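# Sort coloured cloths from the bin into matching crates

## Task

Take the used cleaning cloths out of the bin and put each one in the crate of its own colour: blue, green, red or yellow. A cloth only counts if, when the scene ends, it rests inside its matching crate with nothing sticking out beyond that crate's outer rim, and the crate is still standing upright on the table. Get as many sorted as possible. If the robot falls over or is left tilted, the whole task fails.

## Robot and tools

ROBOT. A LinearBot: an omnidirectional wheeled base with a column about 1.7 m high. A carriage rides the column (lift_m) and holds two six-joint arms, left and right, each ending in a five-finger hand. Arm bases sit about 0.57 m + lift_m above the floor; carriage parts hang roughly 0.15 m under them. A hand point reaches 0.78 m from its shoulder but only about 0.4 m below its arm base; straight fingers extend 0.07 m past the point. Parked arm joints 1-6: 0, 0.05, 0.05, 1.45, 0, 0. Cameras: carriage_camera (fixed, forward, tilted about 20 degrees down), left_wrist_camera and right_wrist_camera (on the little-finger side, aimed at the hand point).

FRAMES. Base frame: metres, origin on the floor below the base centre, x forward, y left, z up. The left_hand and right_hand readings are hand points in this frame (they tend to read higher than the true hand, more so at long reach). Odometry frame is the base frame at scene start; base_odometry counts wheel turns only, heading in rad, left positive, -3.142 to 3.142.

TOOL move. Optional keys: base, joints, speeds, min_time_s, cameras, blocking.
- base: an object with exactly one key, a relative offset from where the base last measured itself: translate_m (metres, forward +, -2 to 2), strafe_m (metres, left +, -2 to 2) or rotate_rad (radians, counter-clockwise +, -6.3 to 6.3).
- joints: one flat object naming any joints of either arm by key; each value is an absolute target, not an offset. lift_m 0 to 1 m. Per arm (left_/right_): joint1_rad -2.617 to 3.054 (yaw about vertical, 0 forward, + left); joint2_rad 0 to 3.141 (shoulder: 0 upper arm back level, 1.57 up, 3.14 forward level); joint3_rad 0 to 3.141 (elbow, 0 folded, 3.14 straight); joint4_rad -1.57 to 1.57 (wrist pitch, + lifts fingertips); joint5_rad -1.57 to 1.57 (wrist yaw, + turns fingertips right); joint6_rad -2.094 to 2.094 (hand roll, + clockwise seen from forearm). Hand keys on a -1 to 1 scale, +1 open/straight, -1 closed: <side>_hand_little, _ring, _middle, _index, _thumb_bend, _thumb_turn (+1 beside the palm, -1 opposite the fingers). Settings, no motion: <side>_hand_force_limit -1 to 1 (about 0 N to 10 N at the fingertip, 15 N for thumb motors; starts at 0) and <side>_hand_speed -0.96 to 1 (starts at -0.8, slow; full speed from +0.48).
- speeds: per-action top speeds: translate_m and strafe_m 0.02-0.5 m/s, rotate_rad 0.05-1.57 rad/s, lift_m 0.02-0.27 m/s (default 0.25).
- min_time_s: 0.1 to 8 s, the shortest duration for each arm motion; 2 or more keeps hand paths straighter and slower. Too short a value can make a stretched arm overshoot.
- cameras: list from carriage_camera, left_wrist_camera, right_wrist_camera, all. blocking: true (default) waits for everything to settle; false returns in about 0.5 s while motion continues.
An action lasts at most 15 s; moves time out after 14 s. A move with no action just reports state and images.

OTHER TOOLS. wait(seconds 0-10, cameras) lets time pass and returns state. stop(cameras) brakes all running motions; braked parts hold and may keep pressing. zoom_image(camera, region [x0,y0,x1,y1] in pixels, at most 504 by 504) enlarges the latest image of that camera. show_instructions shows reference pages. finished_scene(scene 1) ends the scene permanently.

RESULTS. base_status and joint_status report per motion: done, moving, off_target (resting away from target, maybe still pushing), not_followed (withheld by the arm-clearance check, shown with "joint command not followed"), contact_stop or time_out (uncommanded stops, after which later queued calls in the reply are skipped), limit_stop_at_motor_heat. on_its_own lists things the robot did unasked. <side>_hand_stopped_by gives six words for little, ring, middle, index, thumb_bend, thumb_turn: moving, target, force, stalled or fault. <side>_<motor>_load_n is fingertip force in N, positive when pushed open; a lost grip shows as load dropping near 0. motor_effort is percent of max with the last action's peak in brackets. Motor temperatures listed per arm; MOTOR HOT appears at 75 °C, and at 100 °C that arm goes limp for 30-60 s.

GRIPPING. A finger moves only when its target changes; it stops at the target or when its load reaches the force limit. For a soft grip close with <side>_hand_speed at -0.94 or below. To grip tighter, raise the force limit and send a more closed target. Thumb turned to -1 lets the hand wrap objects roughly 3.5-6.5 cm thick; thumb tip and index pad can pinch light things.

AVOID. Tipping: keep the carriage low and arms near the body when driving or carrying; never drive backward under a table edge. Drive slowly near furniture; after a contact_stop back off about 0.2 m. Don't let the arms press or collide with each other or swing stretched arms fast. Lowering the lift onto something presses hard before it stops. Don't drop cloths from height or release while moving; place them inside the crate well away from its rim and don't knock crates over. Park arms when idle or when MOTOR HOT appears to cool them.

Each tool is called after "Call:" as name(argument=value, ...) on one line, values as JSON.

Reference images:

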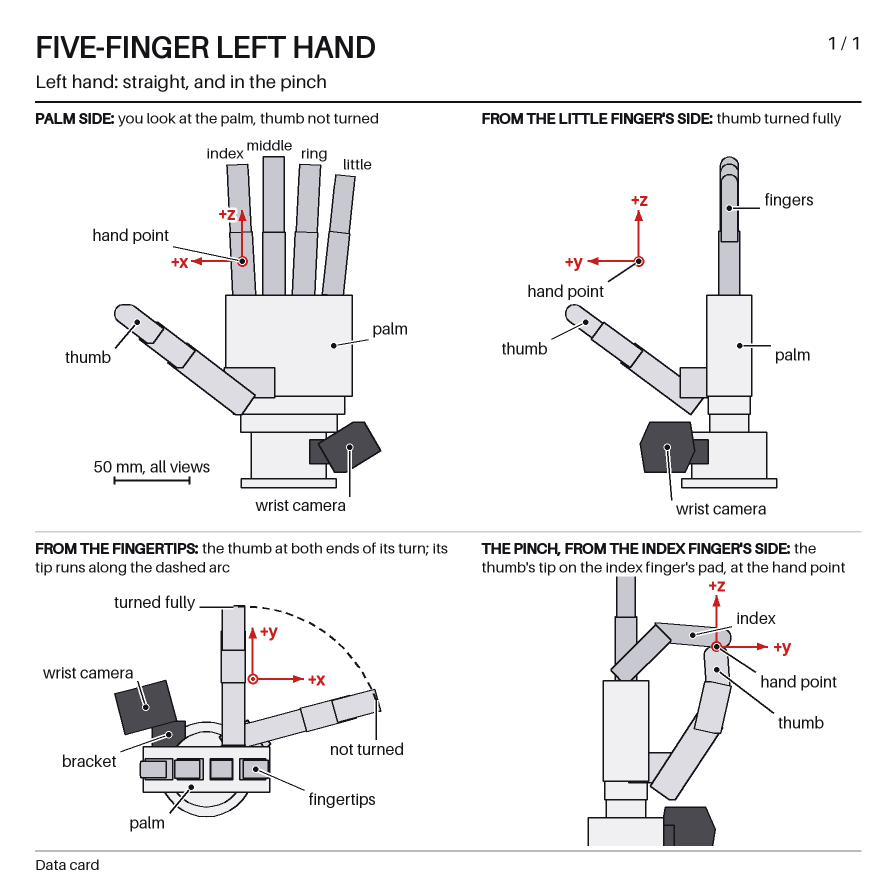

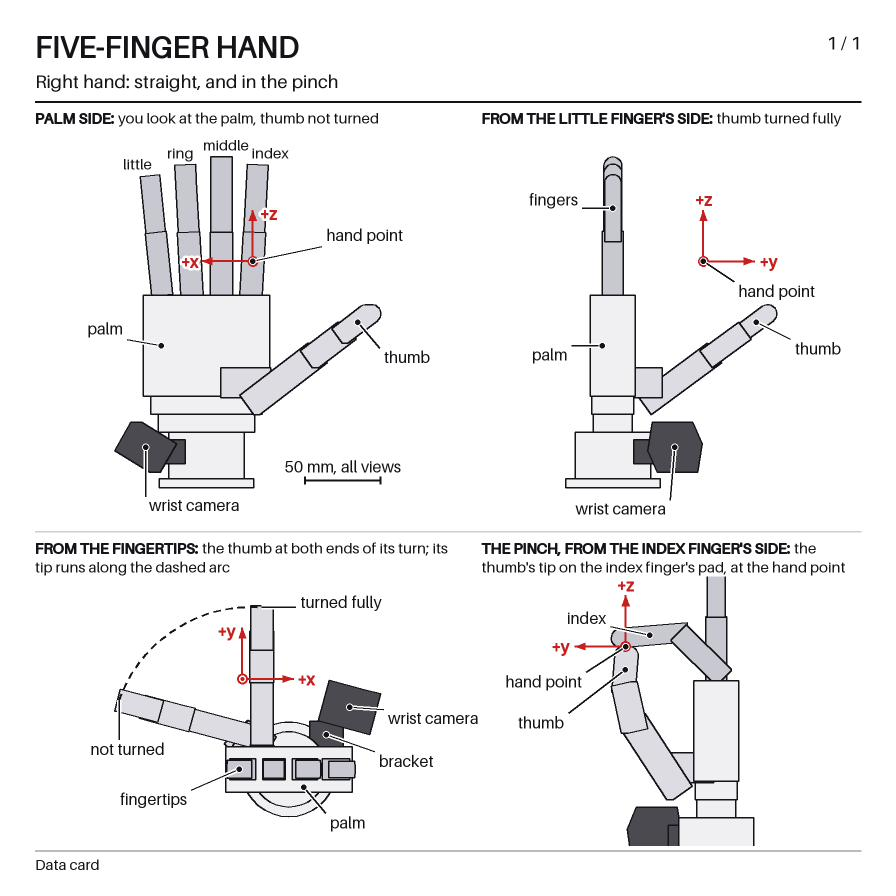

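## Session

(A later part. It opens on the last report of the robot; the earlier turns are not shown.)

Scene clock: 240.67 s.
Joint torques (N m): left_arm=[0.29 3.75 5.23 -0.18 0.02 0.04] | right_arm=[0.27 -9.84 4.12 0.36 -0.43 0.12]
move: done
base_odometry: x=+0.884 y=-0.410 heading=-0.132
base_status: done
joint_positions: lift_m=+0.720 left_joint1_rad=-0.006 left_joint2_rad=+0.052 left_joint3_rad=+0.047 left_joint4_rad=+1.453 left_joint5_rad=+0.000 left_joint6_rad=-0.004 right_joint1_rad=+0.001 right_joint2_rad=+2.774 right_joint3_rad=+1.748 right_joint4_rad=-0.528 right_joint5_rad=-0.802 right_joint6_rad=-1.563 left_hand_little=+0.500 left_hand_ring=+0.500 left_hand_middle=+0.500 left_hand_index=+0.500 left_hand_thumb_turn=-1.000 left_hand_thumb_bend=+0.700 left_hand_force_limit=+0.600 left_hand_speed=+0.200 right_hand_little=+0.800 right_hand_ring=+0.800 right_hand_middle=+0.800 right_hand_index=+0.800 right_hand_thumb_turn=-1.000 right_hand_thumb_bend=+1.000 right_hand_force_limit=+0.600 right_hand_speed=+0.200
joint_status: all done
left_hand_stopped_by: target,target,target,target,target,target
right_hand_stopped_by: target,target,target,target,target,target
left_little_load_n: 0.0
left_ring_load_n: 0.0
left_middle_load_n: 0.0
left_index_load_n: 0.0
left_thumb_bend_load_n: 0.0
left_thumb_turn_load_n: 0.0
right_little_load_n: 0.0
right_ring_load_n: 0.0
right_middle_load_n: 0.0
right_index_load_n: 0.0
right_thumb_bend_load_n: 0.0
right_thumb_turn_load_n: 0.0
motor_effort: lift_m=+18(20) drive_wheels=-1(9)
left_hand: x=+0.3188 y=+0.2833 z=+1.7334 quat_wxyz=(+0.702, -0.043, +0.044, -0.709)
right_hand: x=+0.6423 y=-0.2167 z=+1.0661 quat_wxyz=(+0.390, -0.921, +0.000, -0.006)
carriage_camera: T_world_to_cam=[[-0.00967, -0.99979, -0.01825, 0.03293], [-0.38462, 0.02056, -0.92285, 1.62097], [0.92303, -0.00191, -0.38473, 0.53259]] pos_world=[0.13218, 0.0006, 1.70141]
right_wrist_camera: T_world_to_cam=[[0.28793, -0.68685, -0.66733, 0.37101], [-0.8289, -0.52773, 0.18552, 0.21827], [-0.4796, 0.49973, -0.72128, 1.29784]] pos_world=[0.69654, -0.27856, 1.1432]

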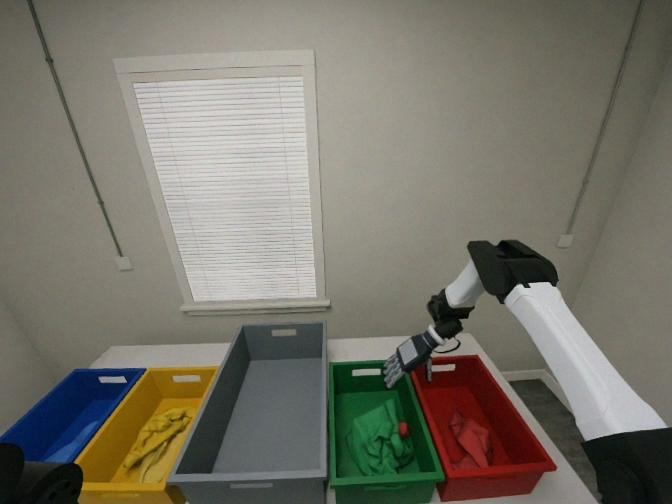

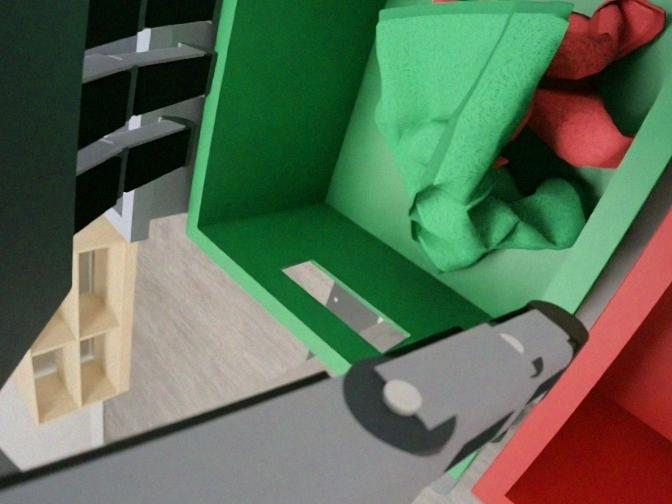

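Call:
move(joints={"lift_m": 0.82})

Call:
move(base={"strafe_m": -0.41}, joints={"right_joint1_rad": 0, "right_joint2_rad": 0.05, "right_joint3_rad": 0.05, "right_joint4_rad": 1.45, "right_joint5_rad": 0, "right_joint6_rad": 0, "left_joint1_rad": -0.165, "left_joint2_rad": 2.58, "left_joint3_rad": 1.087, "left_joint4_rad": 0.8, "left_joint5_rad": 0, "left_joint6_rad": 0, "left_hand_thumb_turn": -1, "left_hand_thumb_bend": 0.7, "left_hand_index": 0.5, "left_hand_middle": -1, "left_hand_ring": -1, "left_hand_little": -1, "left_hand_speed": 0.3, "left_hand_force_limit": 0.6}, speeds={"strafe_m": 0.2}, min_time_s=3, cameras=["carriage_camera", "left_wrist_camera"])

Call:
zoom_image(camera="carriage_camera", region=[160, 360, 360, 504])

Scene clock: 244.13 s.
Joint torques (N m): left_arm=[0.32 3.75 5.23 -0.15 0 0.04] | right_arm=[0.38 -10.07 4 0.36 -0.45 0.12]
move: done
base_odometry: x=+0.884 y=-0.410 heading=-0.132
base_status: not commanded
joint_positions: lift_m=+0.820 left_joint1_rad=-0.006 left_joint2_rad=+0.052 left_joint3_rad=+0.047 left_joint4_rad=+1.453 left_joint5_rad=+0.000 left_joint6_rad=-0.004 right_joint1_rad=+0.001 right_joint2_rad=+2.775 right_joint3_rad=+1.748 right_joint4_rad=-0.528 right_joint5_rad=-0.803 right_joint6_rad=-1.563 left_hand_little=+0.500 left_hand_ring=+0.500 left_hand_middle=+0.500 left_hand_index=+0.500 left_hand_thumb_turn=-1.000 left_hand_thumb_bend=+0.700 left_hand_force_limit=+0.600 left_hand_speed=+0.200 right_hand_little=+0.800 right_hand_ring=+0.800 right_hand_middle=+0.800 right_hand_index=+0.800 right_hand_thumb_turn=-1.000 right_hand_thumb_bend=+1.000 right_hand_force_limit=+0.600 right_hand_speed=+0.200
joint_status: all done
left_hand_stopped_by: target,target,target,target,target,target
right_hand_stopped_by: target,target,target,target,target,target
left_little_load_n: 0.0
left_ring_load_n: 0.0
left_middle_load_n: 0.0
left_index_load_n: 0.0
left_thumb_bend_load_n: 0.0
left_thumb_turn_load_n: 0.0
right_little_load_n: 0.0
right_ring_load_n: 0.0
right_middle_load_n: 0.0
right_index_load_n: 0.0
right_thumb_bend_load_n: 0.0
right_thumb_turn_load_n: 0.0
motor_effort: lift_m=+23(30) drive_wheels=-3(3)
left_hand: x=+0.3188 y=+0.2833 z=+1.8327 quat_wxyz=(+0.702, -0.043, +0.044, -0.709)
right_hand: x=+0.6420 y=-0.2166 z=+1.1651 quat_wxyz=(+0.391, -0.921, +0.000, -0.006)
pictures: none

Scene clock: 247.47 s.
Joint torques (N m): left_arm=[-0.91 -11.29 4.79 1.92 -0.02 0.04] | right_arm=[0.18 1.96 3.69 0.24 0.15 0.35]
move: done
base_odometry: x=+0.830 y=-0.816 heading=-0.132
base_status: done
joint_positions: lift_m=+0.820 left_joint1_rad=-0.157 left_joint2_rad=+2.569 left_joint3_rad=+1.069 left_joint4_rad=+0.797 left_joint5_rad=+0.001 left_joint6_rad=-0.004 right_joint1_rad=+0.004 right_joint2_rad=+0.064 right_joint3_rad=+0.066 right_joint4_rad=+1.438 right_joint5_rad=-0.010 right_joint6_rad=-0.012 left_hand_little=-1.000 left_hand_ring=-1.000 left_hand_middle=-1.000 left_hand_index=+0.500 left_hand_thumb_turn=-1.000 left_hand_thumb_bend=+0.700 left_hand_force_limit=+0.600 left_hand_speed=+0.300 right_hand_little=+0.800 right_hand_ring=+0.800 right_hand_middle=+0.800 right_hand_index=+0.800 right_hand_thumb_turn=-1.000 right_hand_thumb_bend=+1.000 right_hand_force_limit=+0.600 right_hand_speed=+0.200
joint_status: all done
left_hand_stopped_by: target,target,target,target,target,target
right_hand_stopped_by: target,target,target,target,target,target
left_little_load_n: 0.0
left_ring_load_n: 0.0
left_middle_load_n: 0.0
left_index_load_n: 0.0
left_thumb_bend_load_n: 0.0
left_thumb_turn_load_n: 0.0
right_little_load_n: 0.0
right_ring_load_n: 0.0
right_middle_load_n: 0.0
right_index_load_n: 0.0
right_thumb_bend_load_n: 0.0
right_thumb_turn_load_n: 0.0
motor_effort: lift_m=+22(26) drive_wheels=-3(11)
left_hand: x=+0.6984 y=+0.2081 z=+1.1852 quat_wxyz=(+0.272, -0.590, +0.689, -0.320)
right_hand: x=+0.3207 y=-0.2826 z=+1.8368 quat_wxyz=(+0.703, -0.050, +0.042, -0.708)
carriage_camera: T_world_to_cam=[[-0.00967, -0.99979, -0.01825, 0.03474], [-0.38462, 0.02056, -0.92285, 1.7127], [0.92303, -0.00191, -0.38473, 0.57083]] pos_world=[0.13218, 0.0006, 1.80081]
left_wrist_camera: T_world_to_cam=[[0.5619, -0.36796, 0.74086, -1.20099], [-0.69402, -0.69705, 0.18017, 0.41402], [0.45012, -0.61541, -0.64705, 0.69509]] pos_world=[0.6493, 0.27444, 1.26492]

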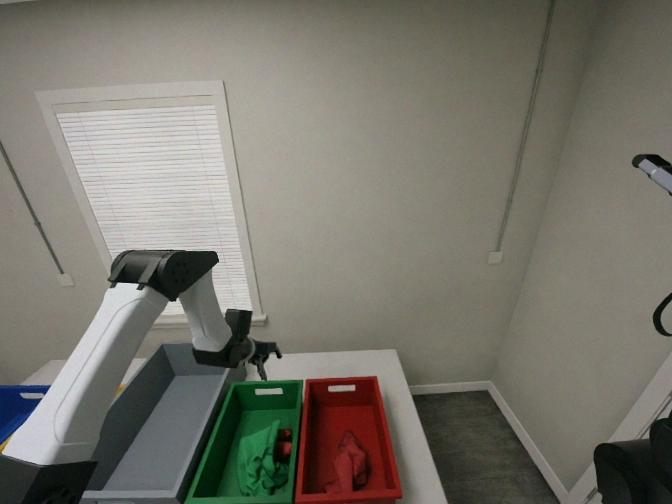

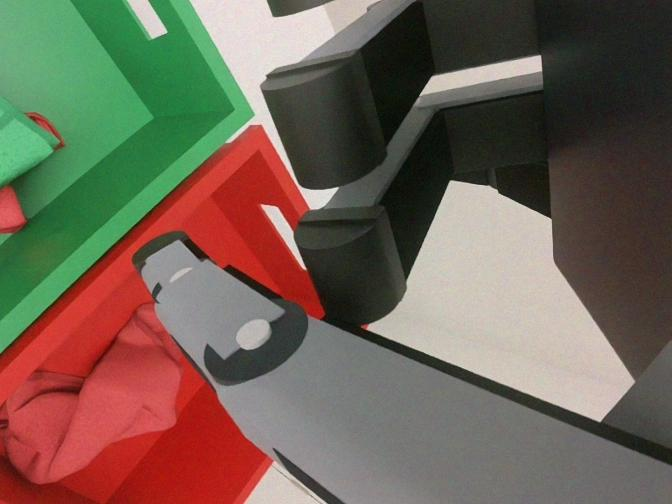

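Scaled by 2.520 from the camera's image (finer frame: 960x720).

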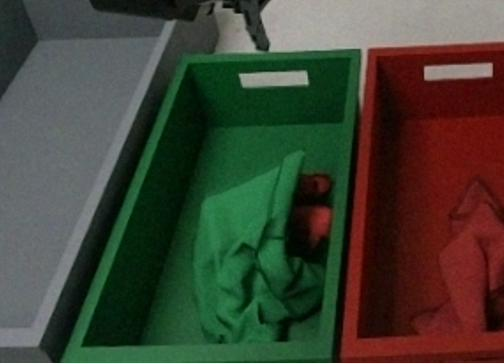

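Call:
move(joints={"lift_m": 0.5}, cameras=["carriage_camera", "left_wrist_camera"])

Call:
zoom_image(camera="carriage_camera", region=[160, 320, 360, 464])

Scene clock: 250.27 s.
Joint torques (N m): left_arm=[-0.96 -12.16 4.3 1.98 -0.02 0.04] | right_arm=[0.16 2.19 4.38 0.19 0.14 0.31]
move: done
base_odometry: x=+0.830 y=-0.816 heading=-0.132
base_status: not commanded
joint_positions: lift_m=+0.500 left_joint1_rad=-0.157 left_joint2_rad=+2.578 left_joint3_rad=+1.074 left_joint4_rad=+0.789 left_joint5_rad=+0.001 left_joint6_rad=-0.004 right_joint1_rad=+0.004 right_joint2_rad=+0.061 right_joint3_rad=+0.060 right_joint4_rad=+1.442 right_joint5_rad=-0.008 right_joint6_rad=-0.009 left_hand_little=-1.000 left_hand_ring=-1.000 left_hand_middle=-1.000 left_hand_index=+0.500 left_hand_thumb_turn=-1.000 left_hand_thumb_bend=+0.700 left_hand_force_limit=+0.600 left_hand_speed=+0.300 right_hand_little=+0.800 right_hand_ring=+0.800 right_hand_middle=+0.800 right_hand_index=+0.800 right_hand_thumb_turn=-1.000 right_hand_thumb_bend=+1.000 right_hand_force_limit=+0.600 right_hand_speed=+0.200
joint_status: all done
left_hand_stopped_by: target,target,target,target,target,target
right_hand_stopped_by: target,target,target,target,target,target
left_little_load_n: 0.5
left_ring_load_n: 0.0
left_middle_load_n: 0.0
left_index_load_n: 0.0
left_thumb_bend_load_n: 0.0
left_thumb_turn_load_n: 0.5
right_little_load_n: 0.0
right_ring_load_n: 0.0
right_middle_load_n: 0.0
right_index_load_n: 0.0
right_thumb_bend_load_n: 0.0
right_thumb_turn_load_n: 0.0
motor_effort: lift_m=+18(20) drive_wheels=-3(5)
left_hand: x=+0.6964 y=+0.2084 z=+0.8616 quat_wxyz=(+0.268, -0.592, +0.691, -0.316)
right_hand: x=+0.3207 y=-0.2829 z=+1.5159 quat_wxyz=(+0.704, -0.049, +0.043, -0.707)
carriage_camera: T_world_to_cam=[[-0.00967, -0.99979, -0.01825, 0.02891], [-0.38462, 0.02056, -0.92285, 1.41785], [0.92303, -0.00191, -0.38473, 0.44791]] pos_world=[0.13218, 0.0006, 1.48131]
left_wrist_camera: T_world_to_cam=[[0.57022, -0.36934, 0.73378, -0.95945], [-0.69198, -0.69735, 0.18673, 0.46412], [0.44273, -0.61424, -0.65322, 0.49695]] pos_world=[0.64825, 0.27453, 0.94198]

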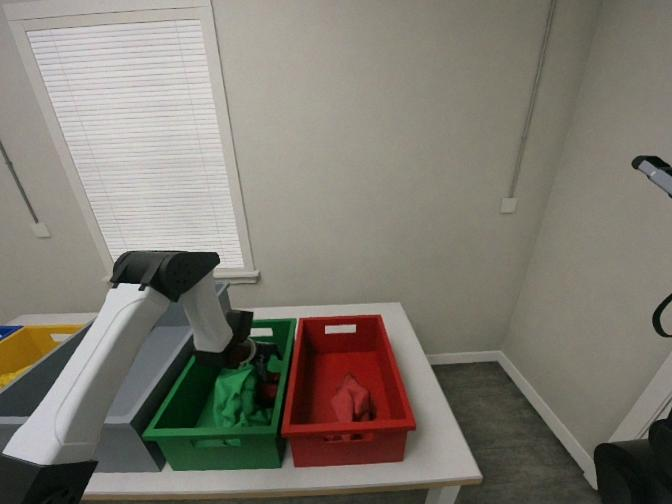

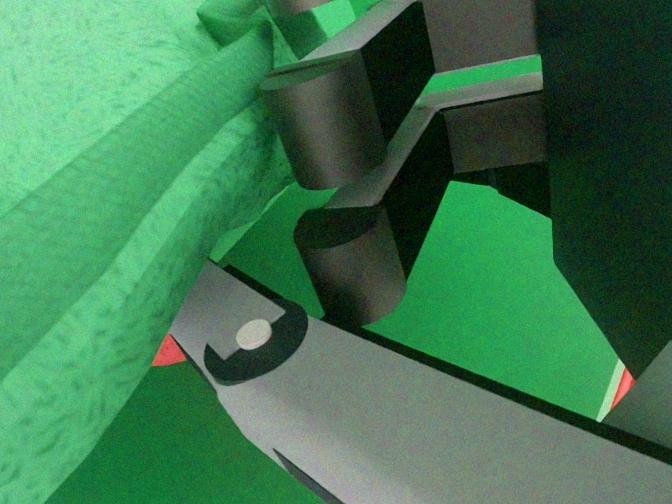

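Scaled by 2.520 from the camera's image (finer frame: 960x720).

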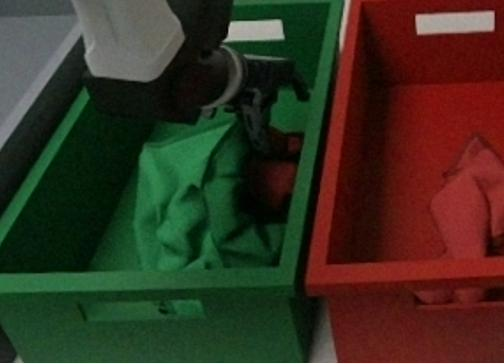

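Call:
move(base={"translate_m": -0.022}, speeds={"translate_m": 0.05})

Call:
move(joints={"lift_m": 0.42}, speeds={"lift_m": 0.08}, cameras=["carriage_camera", "left_wrist_camera"])

Call:
move(joints={"left_hand_index": -0.4, "left_hand_thumb_bend": 0.15, "left_hand_speed": -0.5, "left_hand_force_limit": 0.6}, cameras=["left_wrist_camera"])

Call:
move(joints={"lift_m": 0.55}, speeds={"lift_m": 0.1}, cameras=["carriage_camera", "left_wrist_camera"])

Scene clock: 252.07 s.
Joint torques (N m): left_arm=[-0.99 -12.14 4.31 1.98 -0.01 0.04] | right_arm=[0.17 2.25 4.18 0.11 0.13 0.31]
move: done
base_odometry: x=+0.809 y=-0.814 heading=-0.132
base_status: done
joint_positions: lift_m=+0.500 left_joint1_rad=-0.157 left_joint2_rad=+2.578 left_joint3_rad=+1.074 left_joint4_rad=+0.790 left_joint5_rad=+0.001 left_joint6_rad=-0.004 right_joint1_rad=+0.004 right_joint2_rad=+0.061 right_joint3_rad=+0.060 right_joint4_rad=+1.447 right_joint5_rad=-0.007 right_joint6_rad=-0.009 left_hand_little=-1.000 left_hand_ring=-1.000 left_hand_middle=-1.000 left_hand_index=+0.500 left_hand_thumb_turn=-1.000 left_hand_thumb_bend=+0.700 left_hand_force_limit=+0.600 left_hand_speed=+0.300 right_hand_little=+0.800 right_hand_ring=+0.800 right_hand_middle=+0.800 right_hand_index=+0.800 right_hand_thumb_turn=-1.000 right_hand_thumb_bend=+1.000 right_hand_force_limit=+0.600 right_hand_speed=+0.200
joint_status: not commanded
left_hand_stopped_by: target,target,target,target,target,target
right_hand_stopped_by: target,target,target,target,target,target
left_little_load_n: 0.0
left_ring_load_n: 0.0
left_middle_load_n: 0.0
left_index_load_n: 0.0
left_thumb_bend_load_n: 0.0
left_thumb_turn_load_n: 0.0
right_little_load_n: 0.0
right_ring_load_n: 0.0
right_middle_load_n: 0.0
right_index_load_n: 0.0
right_thumb_bend_load_n: 0.0
right_thumb_turn_load_n: 0.0
motor_effort: lift_m=+16(20) drive_wheels=-2(3)
left_hand: x=+0.6966 y=+0.2084 z=+0.8618 quat_wxyz=(+0.269, -0.592, +0.691, -0.317)
right_hand: x=+0.3193 y=-0.2829 z=+1.5164 quat_wxyz=(+0.704, -0.047, +0.041, -0.707)
pictures: none

Scene clock: 253.43 s.
Joint torques (N m): left_arm=[-0.42 -12.27 3.9 1.36 -0.1 0.04] | right_arm=[0.14 2.33 4.21 0.14 0.13 0.3]
move: done
base_odometry: x=+0.809 y=-0.814 heading=-0.132
base_status: not commanded
joint_positions: lift_m=+0.420 left_joint1_rad=-0.164 left_joint2_rad=+2.578 left_joint3_rad=+1.081 left_joint4_rad=+0.856 left_joint5_rad=+0.009 left_joint6_rad=-0.004 right_joint1_rad=+0.004 right_joint2_rad=+0.060 right_joint3_rad=+0.060 right_joint4_rad=+1.446 right_joint5_rad=-0.007 right_joint6_rad=-0.009 left_hand_little=-1.000 left_hand_ring=-1.000 left_hand_middle=-1.000 left_hand_index=+0.500 left_hand_thumb_turn=-1.000 left_hand_thumb_bend=+0.700 left_hand_force_limit=+0.600 left_hand_speed=+0.300 right_hand_little=+0.800 right_hand_ring=+0.800 right_hand_middle=+0.800 right_hand_index=+0.800 right_hand_thumb_turn=-1.000 right_hand_thumb_bend=+1.000 right_hand_force_limit=+0.600 right_hand_speed=+0.200
joint_status: all done
left_hand_stopped_by: target,target,target,target,target,target
right_hand_stopped_by: target,target,target,target,target,target
left_little_load_n: -1.5
left_ring_load_n: -2.0
left_middle_load_n: 0.0
left_index_load_n: 0.0
left_thumb_bend_load_n: 1.0
left_thumb_turn_load_n: 0.0
right_little_load_n: 0.0
right_ring_load_n: 0.0
right_middle_load_n: 0.0
right_index_load_n: 0.0
right_thumb_bend_load_n: 0.0
right_thumb_turn_load_n: 0.0
motor_effort: lift_m=+16(18) drive_wheels=-2(3)
left_hand: x=+0.7125 y=+0.2010 z=+0.7951 quat_wxyz=(+0.286, -0.578, +0.682, -0.345)
right_hand: x=+0.3195 y=-0.2829 z=+1.4364 quat_wxyz=(+0.704, -0.047, +0.041, -0.707)
carriage_camera: T_world_to_cam=[[-0.00967, -0.99979, -0.01825, 0.02746], [-0.38462, 0.02056, -0.92285, 1.34421], [0.92303, -0.00191, -0.38473, 0.41721]] pos_world=[0.13218, 0.0006, 1.40151]
left_wrist_camera: T_world_to_cam=[[0.51095, -0.36349, 0.77898, -0.91748], [-0.71281, -0.68565, 0.14761, 0.52615], [0.48045, -0.63069, -0.60943, 0.38352]] pos_world=[0.65958, 0.26914, 0.87076]

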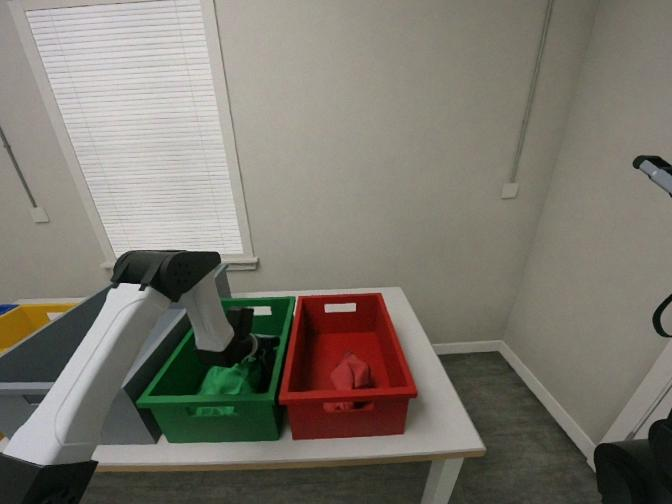

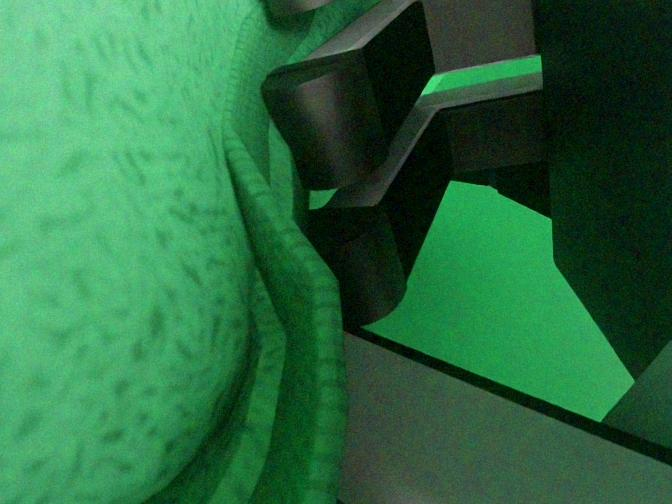

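Scene clock: 254.57 s.
Joint torques (N m): left_arm=[-0.39 -12.3 3.88 1.37 -0.1 0.04] | right_arm=[0.14 2.22 4.26 0.13 0.13 0.3]
move: off_target
base_odometry: x=+0.809 y=-0.814 heading=-0.132
base_status: not commanded
joint_positions: lift_m=+0.420 left_joint1_rad=-0.164 left_joint2_rad=+2.578 left_joint3_rad=+1.081 left_joint4_rad=+0.856 left_joint5_rad=+0.009 left_joint6_rad=-0.004 right_joint1_rad=+0.004 right_joint2_rad=+0.060 right_joint3_rad=+0.060 right_joint4_rad=+1.446 right_joint5_rad=-0.007 right_joint6_rad=-0.009 left_hand_little=-1.000 left_hand_ring=-1.000 left_hand_middle=-1.000 left_hand_index=-0.400 left_hand_thumb_turn=-1.000 left_hand_thumb_bend=+0.404 left_hand_force_limit=+0.600 left_hand_speed=-0.500 right_hand_little=+0.800 right_hand_ring=+0.800 right_hand_middle=+0.800 right_hand_index=+0.800 right_hand_thumb_turn=-1.000 right_hand_thumb_bend=+1.000 right_hand_force_limit=+0.600 right_hand_speed=+0.200
joint_status: left_hand_thumb_bend off_target (ended at +0.404, target +0.150); the others done
left_hand_stopped_by: target,target,target,target,force,target
right_hand_stopped_by: target,target,target,target,target,target
left_little_load_n: -1.0
left_ring_load_n: -1.5
left_middle_load_n: -1.0
left_index_load_n: 0.0
left_thumb_bend_load_n: 13.5
left_thumb_turn_load_n: 4.0
right_little_load_n: 0.0
right_ring_load_n: 0.0
right_middle_load_n: 0.0
right_index_load_n: 0.0
right_thumb_bend_load_n: 0.0
right_thumb_turn_load_n: 0.0
motor_effort: lift_m=+16(19) drive_wheels=-1(3)
left_hand: x=+0.7125 y=+0.2010 z=+0.7951 quat_wxyz=(+0.286, -0.578, +0.682, -0.345)
right_hand: x=+0.3195 y=-0.2829 z=+1.4364 quat_wxyz=(+0.704, -0.047, +0.041, -0.707)
left_wrist_camera: T_world_to_cam=[[0.51095, -0.36349, 0.77898, -0.91748], [-0.71281, -0.68565, 0.14761, 0.52615], [0.48045, -0.63069, -0.60943, 0.38352]] pos_world=[0.65958, 0.26914, 0.87076]

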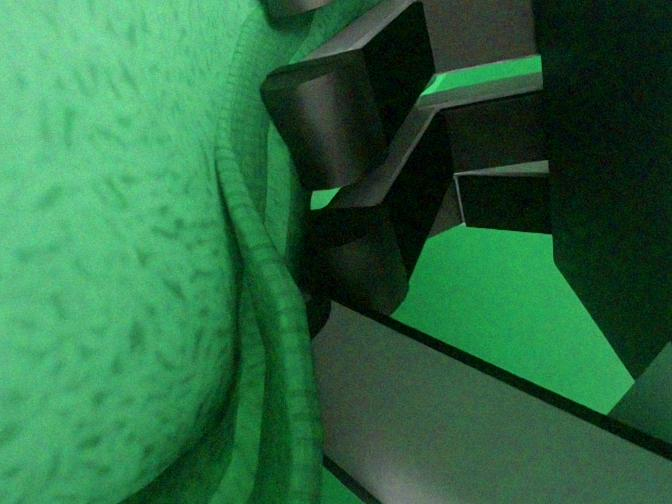

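Scene clock: 256.37 s.
Joint torques (N m): left_arm=[-0.42 -12.25 3.81 1.93 -0.09 0.04] | right_arm=[0.17 2.22 4.38 0.11 0.12 0.31]
Motor temperatures (°C): left_arm=[28 43 44 43 28 28] | right_arm=[29 45 41 39 27 27]
move: done
base_odometry: x=+0.809 y=-0.814 heading=-0.132
base_status: not commanded
joint_positions: lift_m=+0.550 left_joint1_rad=-0.164 left_joint2_rad=+2.578 left_joint3_rad=+1.081 left_joint4_rad=+0.794 left_joint5_rad=+0.008 left_joint6_rad=-0.004 right_joint1_rad=+0.004 right_joint2_rad=+0.060 right_joint3_rad=+0.059 right_joint4_rad=+1.446 right_joint5_rad=-0.007 right_joint6_rad=-0.009 left_hand_little=-1.000 left_hand_ring=-1.000 left_hand_middle=-1.000 left_hand_index=-0.400 left_hand_thumb_turn=-1.000 left_hand_thumb_bend=+0.404 left_hand_force_limit=+0.600 left_hand_speed=-0.500 right_hand_little=+0.800 right_hand_ring=+0.800 right_hand_middle=+0.800 right_hand_index=+0.800 right_hand_thumb_turn=-1.000 right_hand_thumb_bend=+1.000 right_hand_force_limit=+0.600 right_hand_speed=+0.200
joint_status: all done
left_hand_stopped_by: target,target,target,target,force,target
right_hand_stopped_by: target,target,target,target,target,target
left_little_load_n: 0.0
left_ring_load_n: 0.0
left_middle_load_n: -1.0
left_index_load_n: 0.0
left_thumb_bend_load_n: 13.5
left_thumb_turn_load_n: 4.0
right_little_load_n: 0.0
right_ring_load_n: 0.0
right_middle_load_n: -0.5
right_index_load_n: 0.0
right_thumb_bend_load_n: 0.0
right_thumb_turn_load_n: 0.0
motor_effort: lift_m=+22(28) drive_wheels=+0(3)
left_hand: x=+0.6996 y=+0.2033 z=+0.9139 quat_wxyz=(+0.269, -0.587, +0.692, -0.324)
right_hand: x=+0.3196 y=-0.2830 z=+1.5656 quat_wxyz=(+0.704, -0.047, +0.042, -0.707)
carriage_camera: T_world_to_cam=[[-0.00967, -0.99979, -0.01825, 0.02982], [-0.38462, 0.02056, -0.92285, 1.46363], [0.92303, -0.00191, -0.38473, 0.46699]] pos_world=[0.13218, 0.0006, 1.53091]
left_wrist_camera: T_world_to_cam=[[0.55715, -0.37113, 0.74286, -1.00032], [-0.70243, -0.68777, 0.18322, 0.46158], [0.44292, -0.62389, -0.64389, 0.5198]] pos_world=[0.65133, 0.2705, 0.99321]

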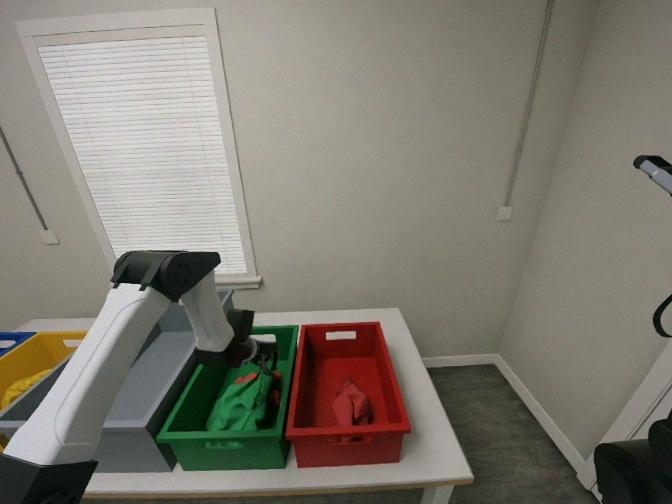

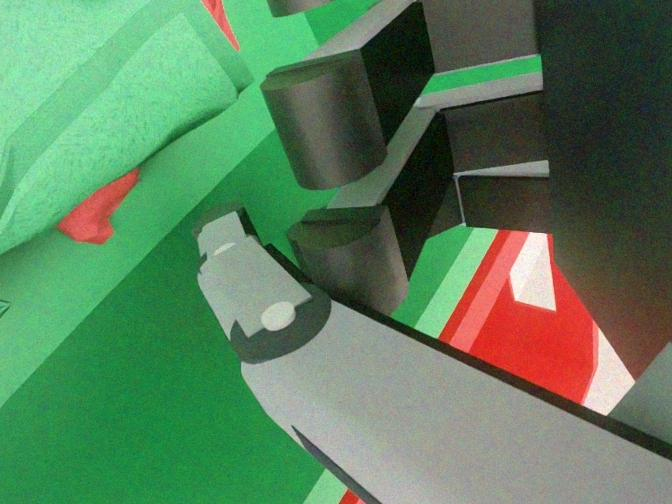

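Call:
move(joints={"lift_m": 0.8}, cameras=["carriage_camera", "left_wrist_camera"])

Call:
zoom_image(camera="carriage_camera", region=[180, 360, 340, 504])

Call:
zoom_image(camera="left_wrist_camera", region=[0, 0, 300, 300])

Scene clock: 258.43 s.
Joint torques (N m): left_arm=[-0.4 -12.27 3.75 1.95 -0.09 0.04] | right_arm=[0.17 2.36 4.31 0.12 0.14 0.31]
move: done
base_odometry: x=+0.809 y=-0.814 heading=-0.132
base_status: not commanded
joint_positions: lift_m=+0.800 left_joint1_rad=-0.164 left_joint2_rad=+2.579 left_joint3_rad=+1.081 left_joint4_rad=+0.793 left_joint5_rad=+0.008 left_joint6_rad=-0.004 right_joint1_rad=+0.004 right_joint2_rad=+0.059 right_joint3_rad=+0.059 right_joint4_rad=+1.446 right_joint5_rad=-0.007 right_joint6_rad=-0.009 left_hand_little=-1.000 left_hand_ring=-1.000 left_hand_middle=-1.000 left_hand_index=-0.400 left_hand_thumb_turn=-1.000 left_hand_thumb_bend=+0.404 left_hand_force_limit=+0.600 left_hand_speed=-0.500 right_hand_little=+0.800 right_hand_ring=+0.800 right_hand_middle=+0.800 right_hand_index=+0.800 right_hand_thumb_turn=-1.000 right_hand_thumb_bend=+1.000 right_hand_force_limit=+0.600 right_hand_speed=+0.200
joint_status: all done
left_hand_stopped_by: target,target,target,target,force,target
right_hand_stopped_by: target,target,target,target,target,target
left_little_load_n: 0.0
left_ring_load_n: 0.0
left_middle_load_n: -1.0
left_index_load_n: 0.0
left_thumb_bend_load_n: 13.0
left_thumb_turn_load_n: 4.0
right_little_load_n: 0.0
right_ring_load_n: 0.0
right_middle_load_n: 0.0
right_index_load_n: 0.0
right_thumb_bend_load_n: 0.0
right_thumb_turn_load_n: 0.0
motor_effort: lift_m=+21(28) drive_wheels=+0(2)
left_hand: x=+0.6988 y=+0.2035 z=+1.1628 quat_wxyz=(+0.268, -0.587, +0.692, -0.323)
right_hand: x=+0.3193 y=-0.2830 z=+1.8155 quat_wxyz=(+0.704, -0.047, +0.041, -0.707)
carriage_camera: T_world_to_cam=[[-0.00967, -0.99979, -0.01825, 0.03438], [-0.38462, 0.02056, -0.92285, 1.69425], [0.92303, -0.00191, -0.38473, 0.56313]] pos_world=[0.13218, 0.0006, 1.78081]
left_wrist_camera: T_world_to_cam=[[0.55949, -0.37153, 0.7409, -1.18401], [-0.70168, -0.68811, 0.18481, 0.41328], [0.44116, -0.62327, -0.64568, 0.68384]] pos_world=[0.65074, 0.2707, 1.2424]

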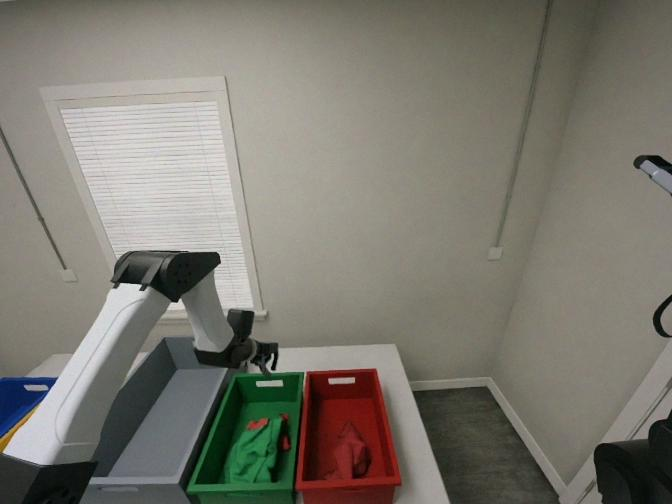

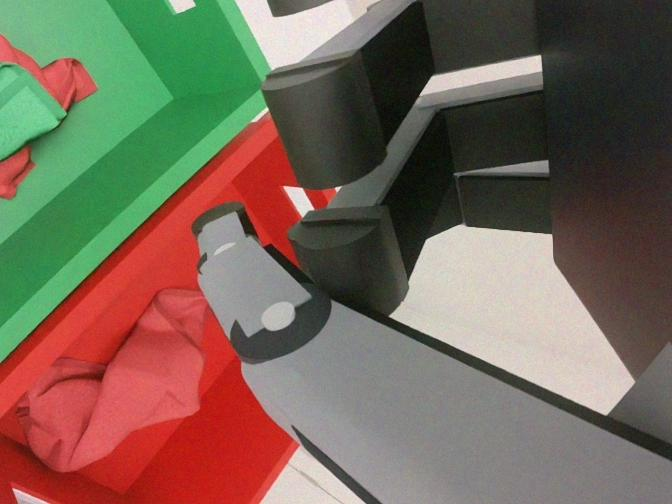

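Scaled by 3.150 from the camera's image (finer frame: 960x720).

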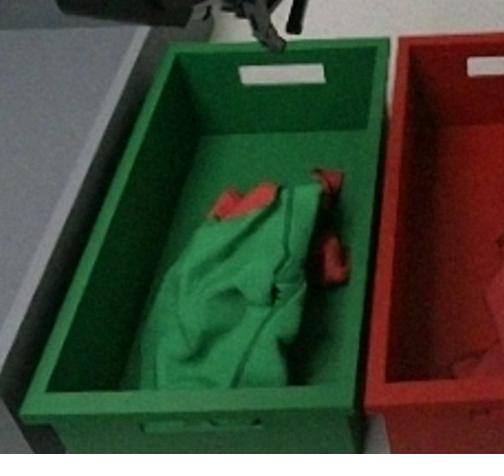

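Scaled by 1.680 from the camera's image (finer frame: 960x720).

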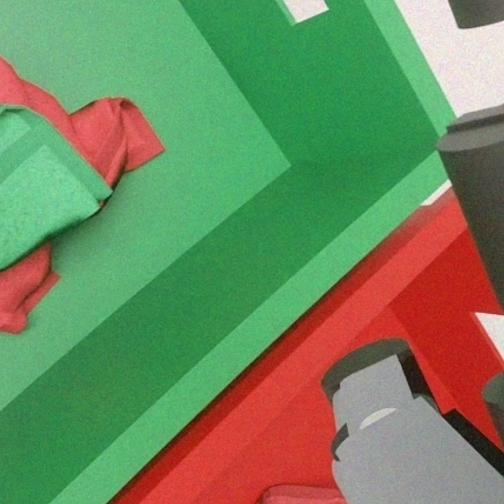

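Call:
move(base={"translate_m": 0.08}, joints={"left_hand_thumb_bend": 0.6, "left_hand_index": 0.3, "left_hand_middle": 0.3, "left_hand_ring": 0.3, "left_hand_little": 0.3, "left_hand_speed": 0.3}, speeds={"translate_m": 0.1})

Call:
move(base={"strafe_m": 0.042}, joints={"lift_m": 0.52}, speeds={"strafe_m": 0.1}, cameras=["carriage_camera", "left_wrist_camera"])

Call:
zoom_image(camera="carriage_camera", region=[180, 330, 340, 474])

Scene clock: 261.47 s.
Joint torques (N m): left_arm=[-0.4 -12.37 3.81 1.99 -0.07 0.04] | right_arm=[0.16 2.3 4.21 0.1 0.11 0.31]
move: done
base_odometry: x=+0.888 y=-0.824 heading=-0.132
base_status: done
joint_positions: lift_m=+0.800 left_joint1_rad=-0.164 left_joint2_rad=+2.579 left_joint3_rad=+1.081 left_joint4_rad=+0.791 left_joint5_rad=+0.006 left_joint6_rad=-0.004 right_joint1_rad=+0.004 right_joint2_rad=+0.059 right_joint3_rad=+0.059 right_joint4_rad=+1.447 right_joint5_rad=-0.005 right_joint6_rad=-0.009 left_hand_little=+0.300 left_hand_ring=+0.300 left_hand_middle=+0.300 left_hand_index=+0.300 left_hand_thumb_turn=-1.000 left_hand_thumb_bend=+0.600 left_hand_force_limit=+0.600 left_hand_speed=+0.300 right_hand_little=+0.800 right_hand_ring=+0.800 right_hand_middle=+0.800 right_hand_index=+0.800 right_hand_thumb_turn=-1.000 right_hand_thumb_bend=+1.000 right_hand_force_limit=+0.600 right_hand_speed=+0.200
joint_status: all done
left_hand_stopped_by: target,target,target,target,target,target
right_hand_stopped_by: target,target,target,target,target,target
left_little_load_n: 0.0
left_ring_load_n: 0.0
left_middle_load_n: 0.0
left_index_load_n: 0.0
left_thumb_bend_load_n: 0.0
left_thumb_turn_load_n: 0.0
right_little_load_n: 0.0
right_ring_load_n: 0.0
right_middle_load_n: 0.0
right_index_load_n: 0.0
right_thumb_bend_load_n: 0.0
right_thumb_turn_load_n: 0.0
motor_effort: lift_m=+24(25) drive_wheels=+2(8)
left_hand: x=+0.6985 y=+0.2038 z=+1.1625 quat_wxyz=(+0.268, -0.588, +0.692, -0.322)
right_hand: x=+0.3191 y=-0.2833 z=+1.8157 quat_wxyz=(+0.704, -0.046, +0.042, -0.708)
pictures: none

Scene clock: 263.13 s.
Joint torques (N m): left_arm=[-0.54 -12.56 3.82 2.01 -0.03 0.04] | right_arm=[0.2 2.43 4.37 0.12 0.13 0.31]
move: done
base_odometry: x=+0.894 y=-0.783 heading=-0.133
base_status: done
joint_positions: lift_m=+0.520 left_joint1_rad=-0.163 left_joint2_rad=+2.581 left_joint3_rad=+1.081 left_joint4_rad=+0.787 left_joint5_rad=+0.003 left_joint6_rad=-0.004 right_joint1_rad=+0.003 right_joint2_rad=+0.059 right_joint3_rad=+0.059 right_joint4_rad=+1.446 right_joint5_rad=-0.004 right_joint6_rad=-0.009 left_hand_little=+0.300 left_hand_ring=+0.300 left_hand_middle=+0.300 left_hand_index=+0.300 left_hand_thumb_turn=-1.000 left_hand_thumb_bend=+0.600 left_hand_force_limit=+0.600 left_hand_speed=+0.300 right_hand_little=+0.800 right_hand_ring=+0.800 right_hand_middle=+0.800 right_hand_index=+0.800 right_hand_thumb_turn=-1.000 right_hand_thumb_bend=+1.000 right_hand_force_limit=+0.600 right_hand_speed=+0.200
joint_status: all done
left_hand_stopped_by: target,target,target,target,target,target
right_hand_stopped_by: target,target,target,target,target,target
left_little_load_n: 0.0
left_ring_load_n: 0.0
left_middle_load_n: 0.0
left_index_load_n: 0.0
left_thumb_bend_load_n: 0.0
left_thumb_turn_load_n: 0.0
right_little_load_n: 0.0
right_ring_load_n: 0.0
right_middle_load_n: 0.0
right_index_load_n: 0.0
right_thumb_bend_load_n: 0.0
right_thumb_turn_load_n: 0.0
motor_effort: lift_m=+15(19) drive_wheels=+2(7)
left_hand: x=+0.6976 y=+0.2053 z=+0.8817 quat_wxyz=(+0.268, -0.589, +0.692, -0.319)
right_hand: x=+0.3192 y=-0.2837 z=+1.5363 quat_wxyz=(+0.704, -0.046, +0.042, -0.708)
carriage_camera: T_world_to_cam=[[-0.00967, -0.99979, -0.01825, 0.02928], [-0.38462, 0.02056, -0.92285, 1.4364], [0.92303, -0.00191, -0.38473, 0.45564]] pos_world=[0.13218, 0.0006, 1.50141]
left_wrist_camera: T_world_to_cam=[[0.56607, -0.37197, 0.73567, -0.97424], [-0.69687, -0.69266, 0.186, 0.46216], [0.44038, -0.61795, -0.6513, 0.50841]] pos_world=[0.64965, 0.2719, 0.96188]

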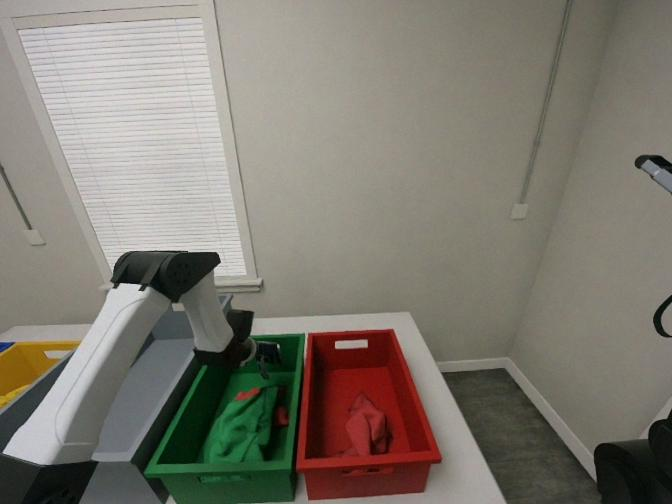

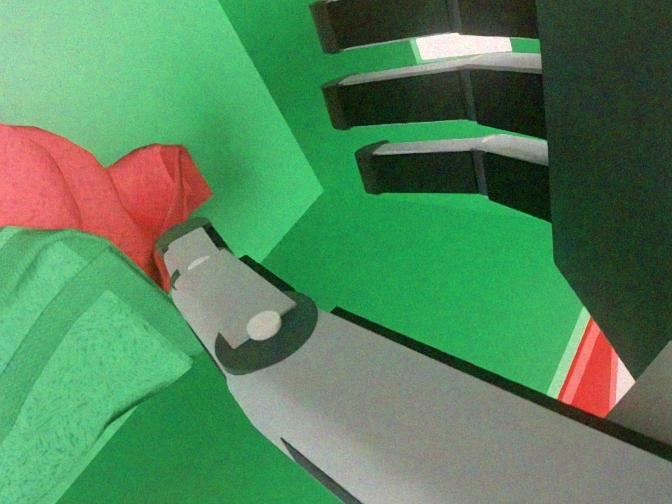

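Scaled by 3.150 from the camera's image (finer frame: 960x720).

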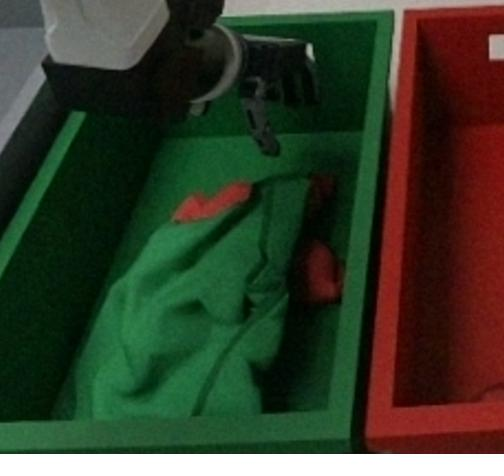

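Call:
move(base={"strafe_m": 0.02}, speeds={"strafe_m": 0.06})

Call:
move(base={"translate_m": 0.012}, joints={"lift_m": 0.46}, speeds={"translate_m": 0.05}, cameras=["left_wrist_camera"])

Scene clock: 265.10 s.
Joint torques (N m): left_arm=[-0.42 -12.51 3.75 2.01 -0.02 0.04] | right_arm=[0.25 2.39 4.26 0.12 0.07 0.31]
move: done
base_odometry: x=+0.896 y=-0.763 heading=-0.133
base_status: done
joint_positions: lift_m=+0.520 left_joint1_rad=-0.164 left_joint2_rad=+2.581 left_joint3_rad=+1.081 left_joint4_rad=+0.788 left_joint5_rad=+0.001 left_joint6_rad=-0.004 right_joint1_rad=+0.003 right_joint2_rad=+0.059 right_joint3_rad=+0.059 right_joint4_rad=+1.446 right_joint5_rad=-0.003 right_joint6_rad=-0.009 left_hand_little=+0.300 left_hand_ring=+0.300 left_hand_middle=+0.300 left_hand_index=+0.300 left_hand_thumb_turn=-1.000 left_hand_thumb_bend=+0.600 left_hand_force_limit=+0.600 left_hand_speed=+0.300 right_hand_little=+0.800 right_hand_ring=+0.800 right_hand_middle=+0.800 right_hand_index=+0.800 right_hand_thumb_turn=-1.000 right_hand_thumb_bend=+1.000 right_hand_force_limit=+0.600 right_hand_speed=+0.200
joint_status: not commanded
left_hand_stopped_by: target,target,target,target,target,target
right_hand_stopped_by: target,target,target,target,target,target
left_little_load_n: 0.0
left_ring_load_n: 0.0
left_middle_load_n: 0.0
left_index_load_n: 0.0
left_thumb_bend_load_n: 0.0
left_thumb_turn_load_n: -0.5
right_little_load_n: 0.0
right_ring_load_n: 0.0
right_middle_load_n: 0.0
right_index_load_n: 0.0
right_thumb_bend_load_n: 0.0
right_thumb_turn_load_n: 0.0
motor_effort: lift_m=+17(20) drive_wheels=-1(6)
left_hand: x=+0.6977 y=+0.2051 z=+0.8818 quat_wxyz=(+0.268, -0.589, +0.692, -0.318)
right_hand: x=+0.3193 y=-0.2839 z=+1.5363 quat_wxyz=(+0.704, -0.045, +0.043, -0.708)
pictures: none

Scene clock: 265.87 s.
Joint torques (N m): left_arm=[-0.46 -12.68 3.78 2.03 -0.01 0.04] | right_arm=[0.21 2.32 4.36 0.11 0.07 0.31]
move: done
base_odometry: x=+0.908 y=-0.765 heading=-0.133
base_status: done
joint_positions: lift_m=+0.460 left_joint1_rad=-0.164 left_joint2_rad=+2.583 left_joint3_rad=+1.081 left_joint4_rad=+0.787 left_joint5_rad=+0.001 left_joint6_rad=-0.004 right_joint1_rad=+0.003 right_joint2_rad=+0.059 right_joint3_rad=+0.058 right_joint4_rad=+1.446 right_joint5_rad=-0.003 right_joint6_rad=-0.009 left_hand_little=+0.300 left_hand_ring=+0.300 left_hand_middle=+0.300 left_hand_index=+0.300 left_hand_thumb_turn=-1.000 left_hand_thumb_bend=+0.600 left_hand_force_limit=+0.600 left_hand_speed=+0.300 right_hand_little=+0.800 right_hand_ring=+0.800 right_hand_middle=+0.800 right_hand_index=+0.800 right_hand_thumb_turn=-1.000 right_hand_thumb_bend=+1.000 right_hand_force_limit=+0.600 right_hand_speed=+0.200
joint_status: all done
left_hand_stopped_by: target,target,target,target,target,target
right_hand_stopped_by: target,target,target,target,target,target
left_little_load_n: 0.0
left_ring_load_n: 0.0
left_middle_load_n: 0.0
left_index_load_n: 0.0
left_thumb_bend_load_n: 0.0
left_thumb_turn_load_n: 0.0
right_little_load_n: 0.0
right_ring_load_n: 0.0
right_middle_load_n: 0.0
right_index_load_n: 0.0
right_thumb_bend_load_n: 0.0
right_thumb_turn_load_n: 0.0
motor_effort: lift_m=+18(20) drive_wheels=-3(6)
left_hand: x=+0.6969 y=+0.2054 z=+0.8207 quat_wxyz=(+0.268, -0.590, +0.693, -0.317)
right_hand: x=+0.3197 y=-0.2839 z=+1.4759 quat_wxyz=(+0.704, -0.046, +0.043, -0.708)
left_wrist_camera: T_world_to_cam=[[0.56778, -0.37276, 0.73395, -0.92861], [-0.69608, -0.69336, 0.18634, 0.47242], [0.43943, -0.61669, -0.65314, 0.47089]] pos_world=[0.64916, 0.2718, 0.90108]

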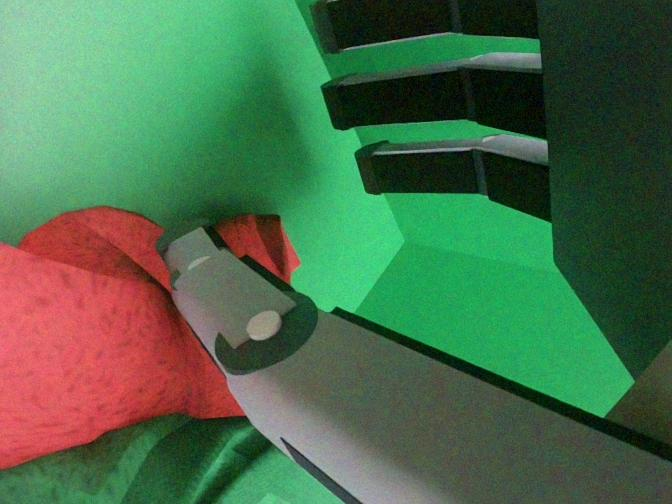

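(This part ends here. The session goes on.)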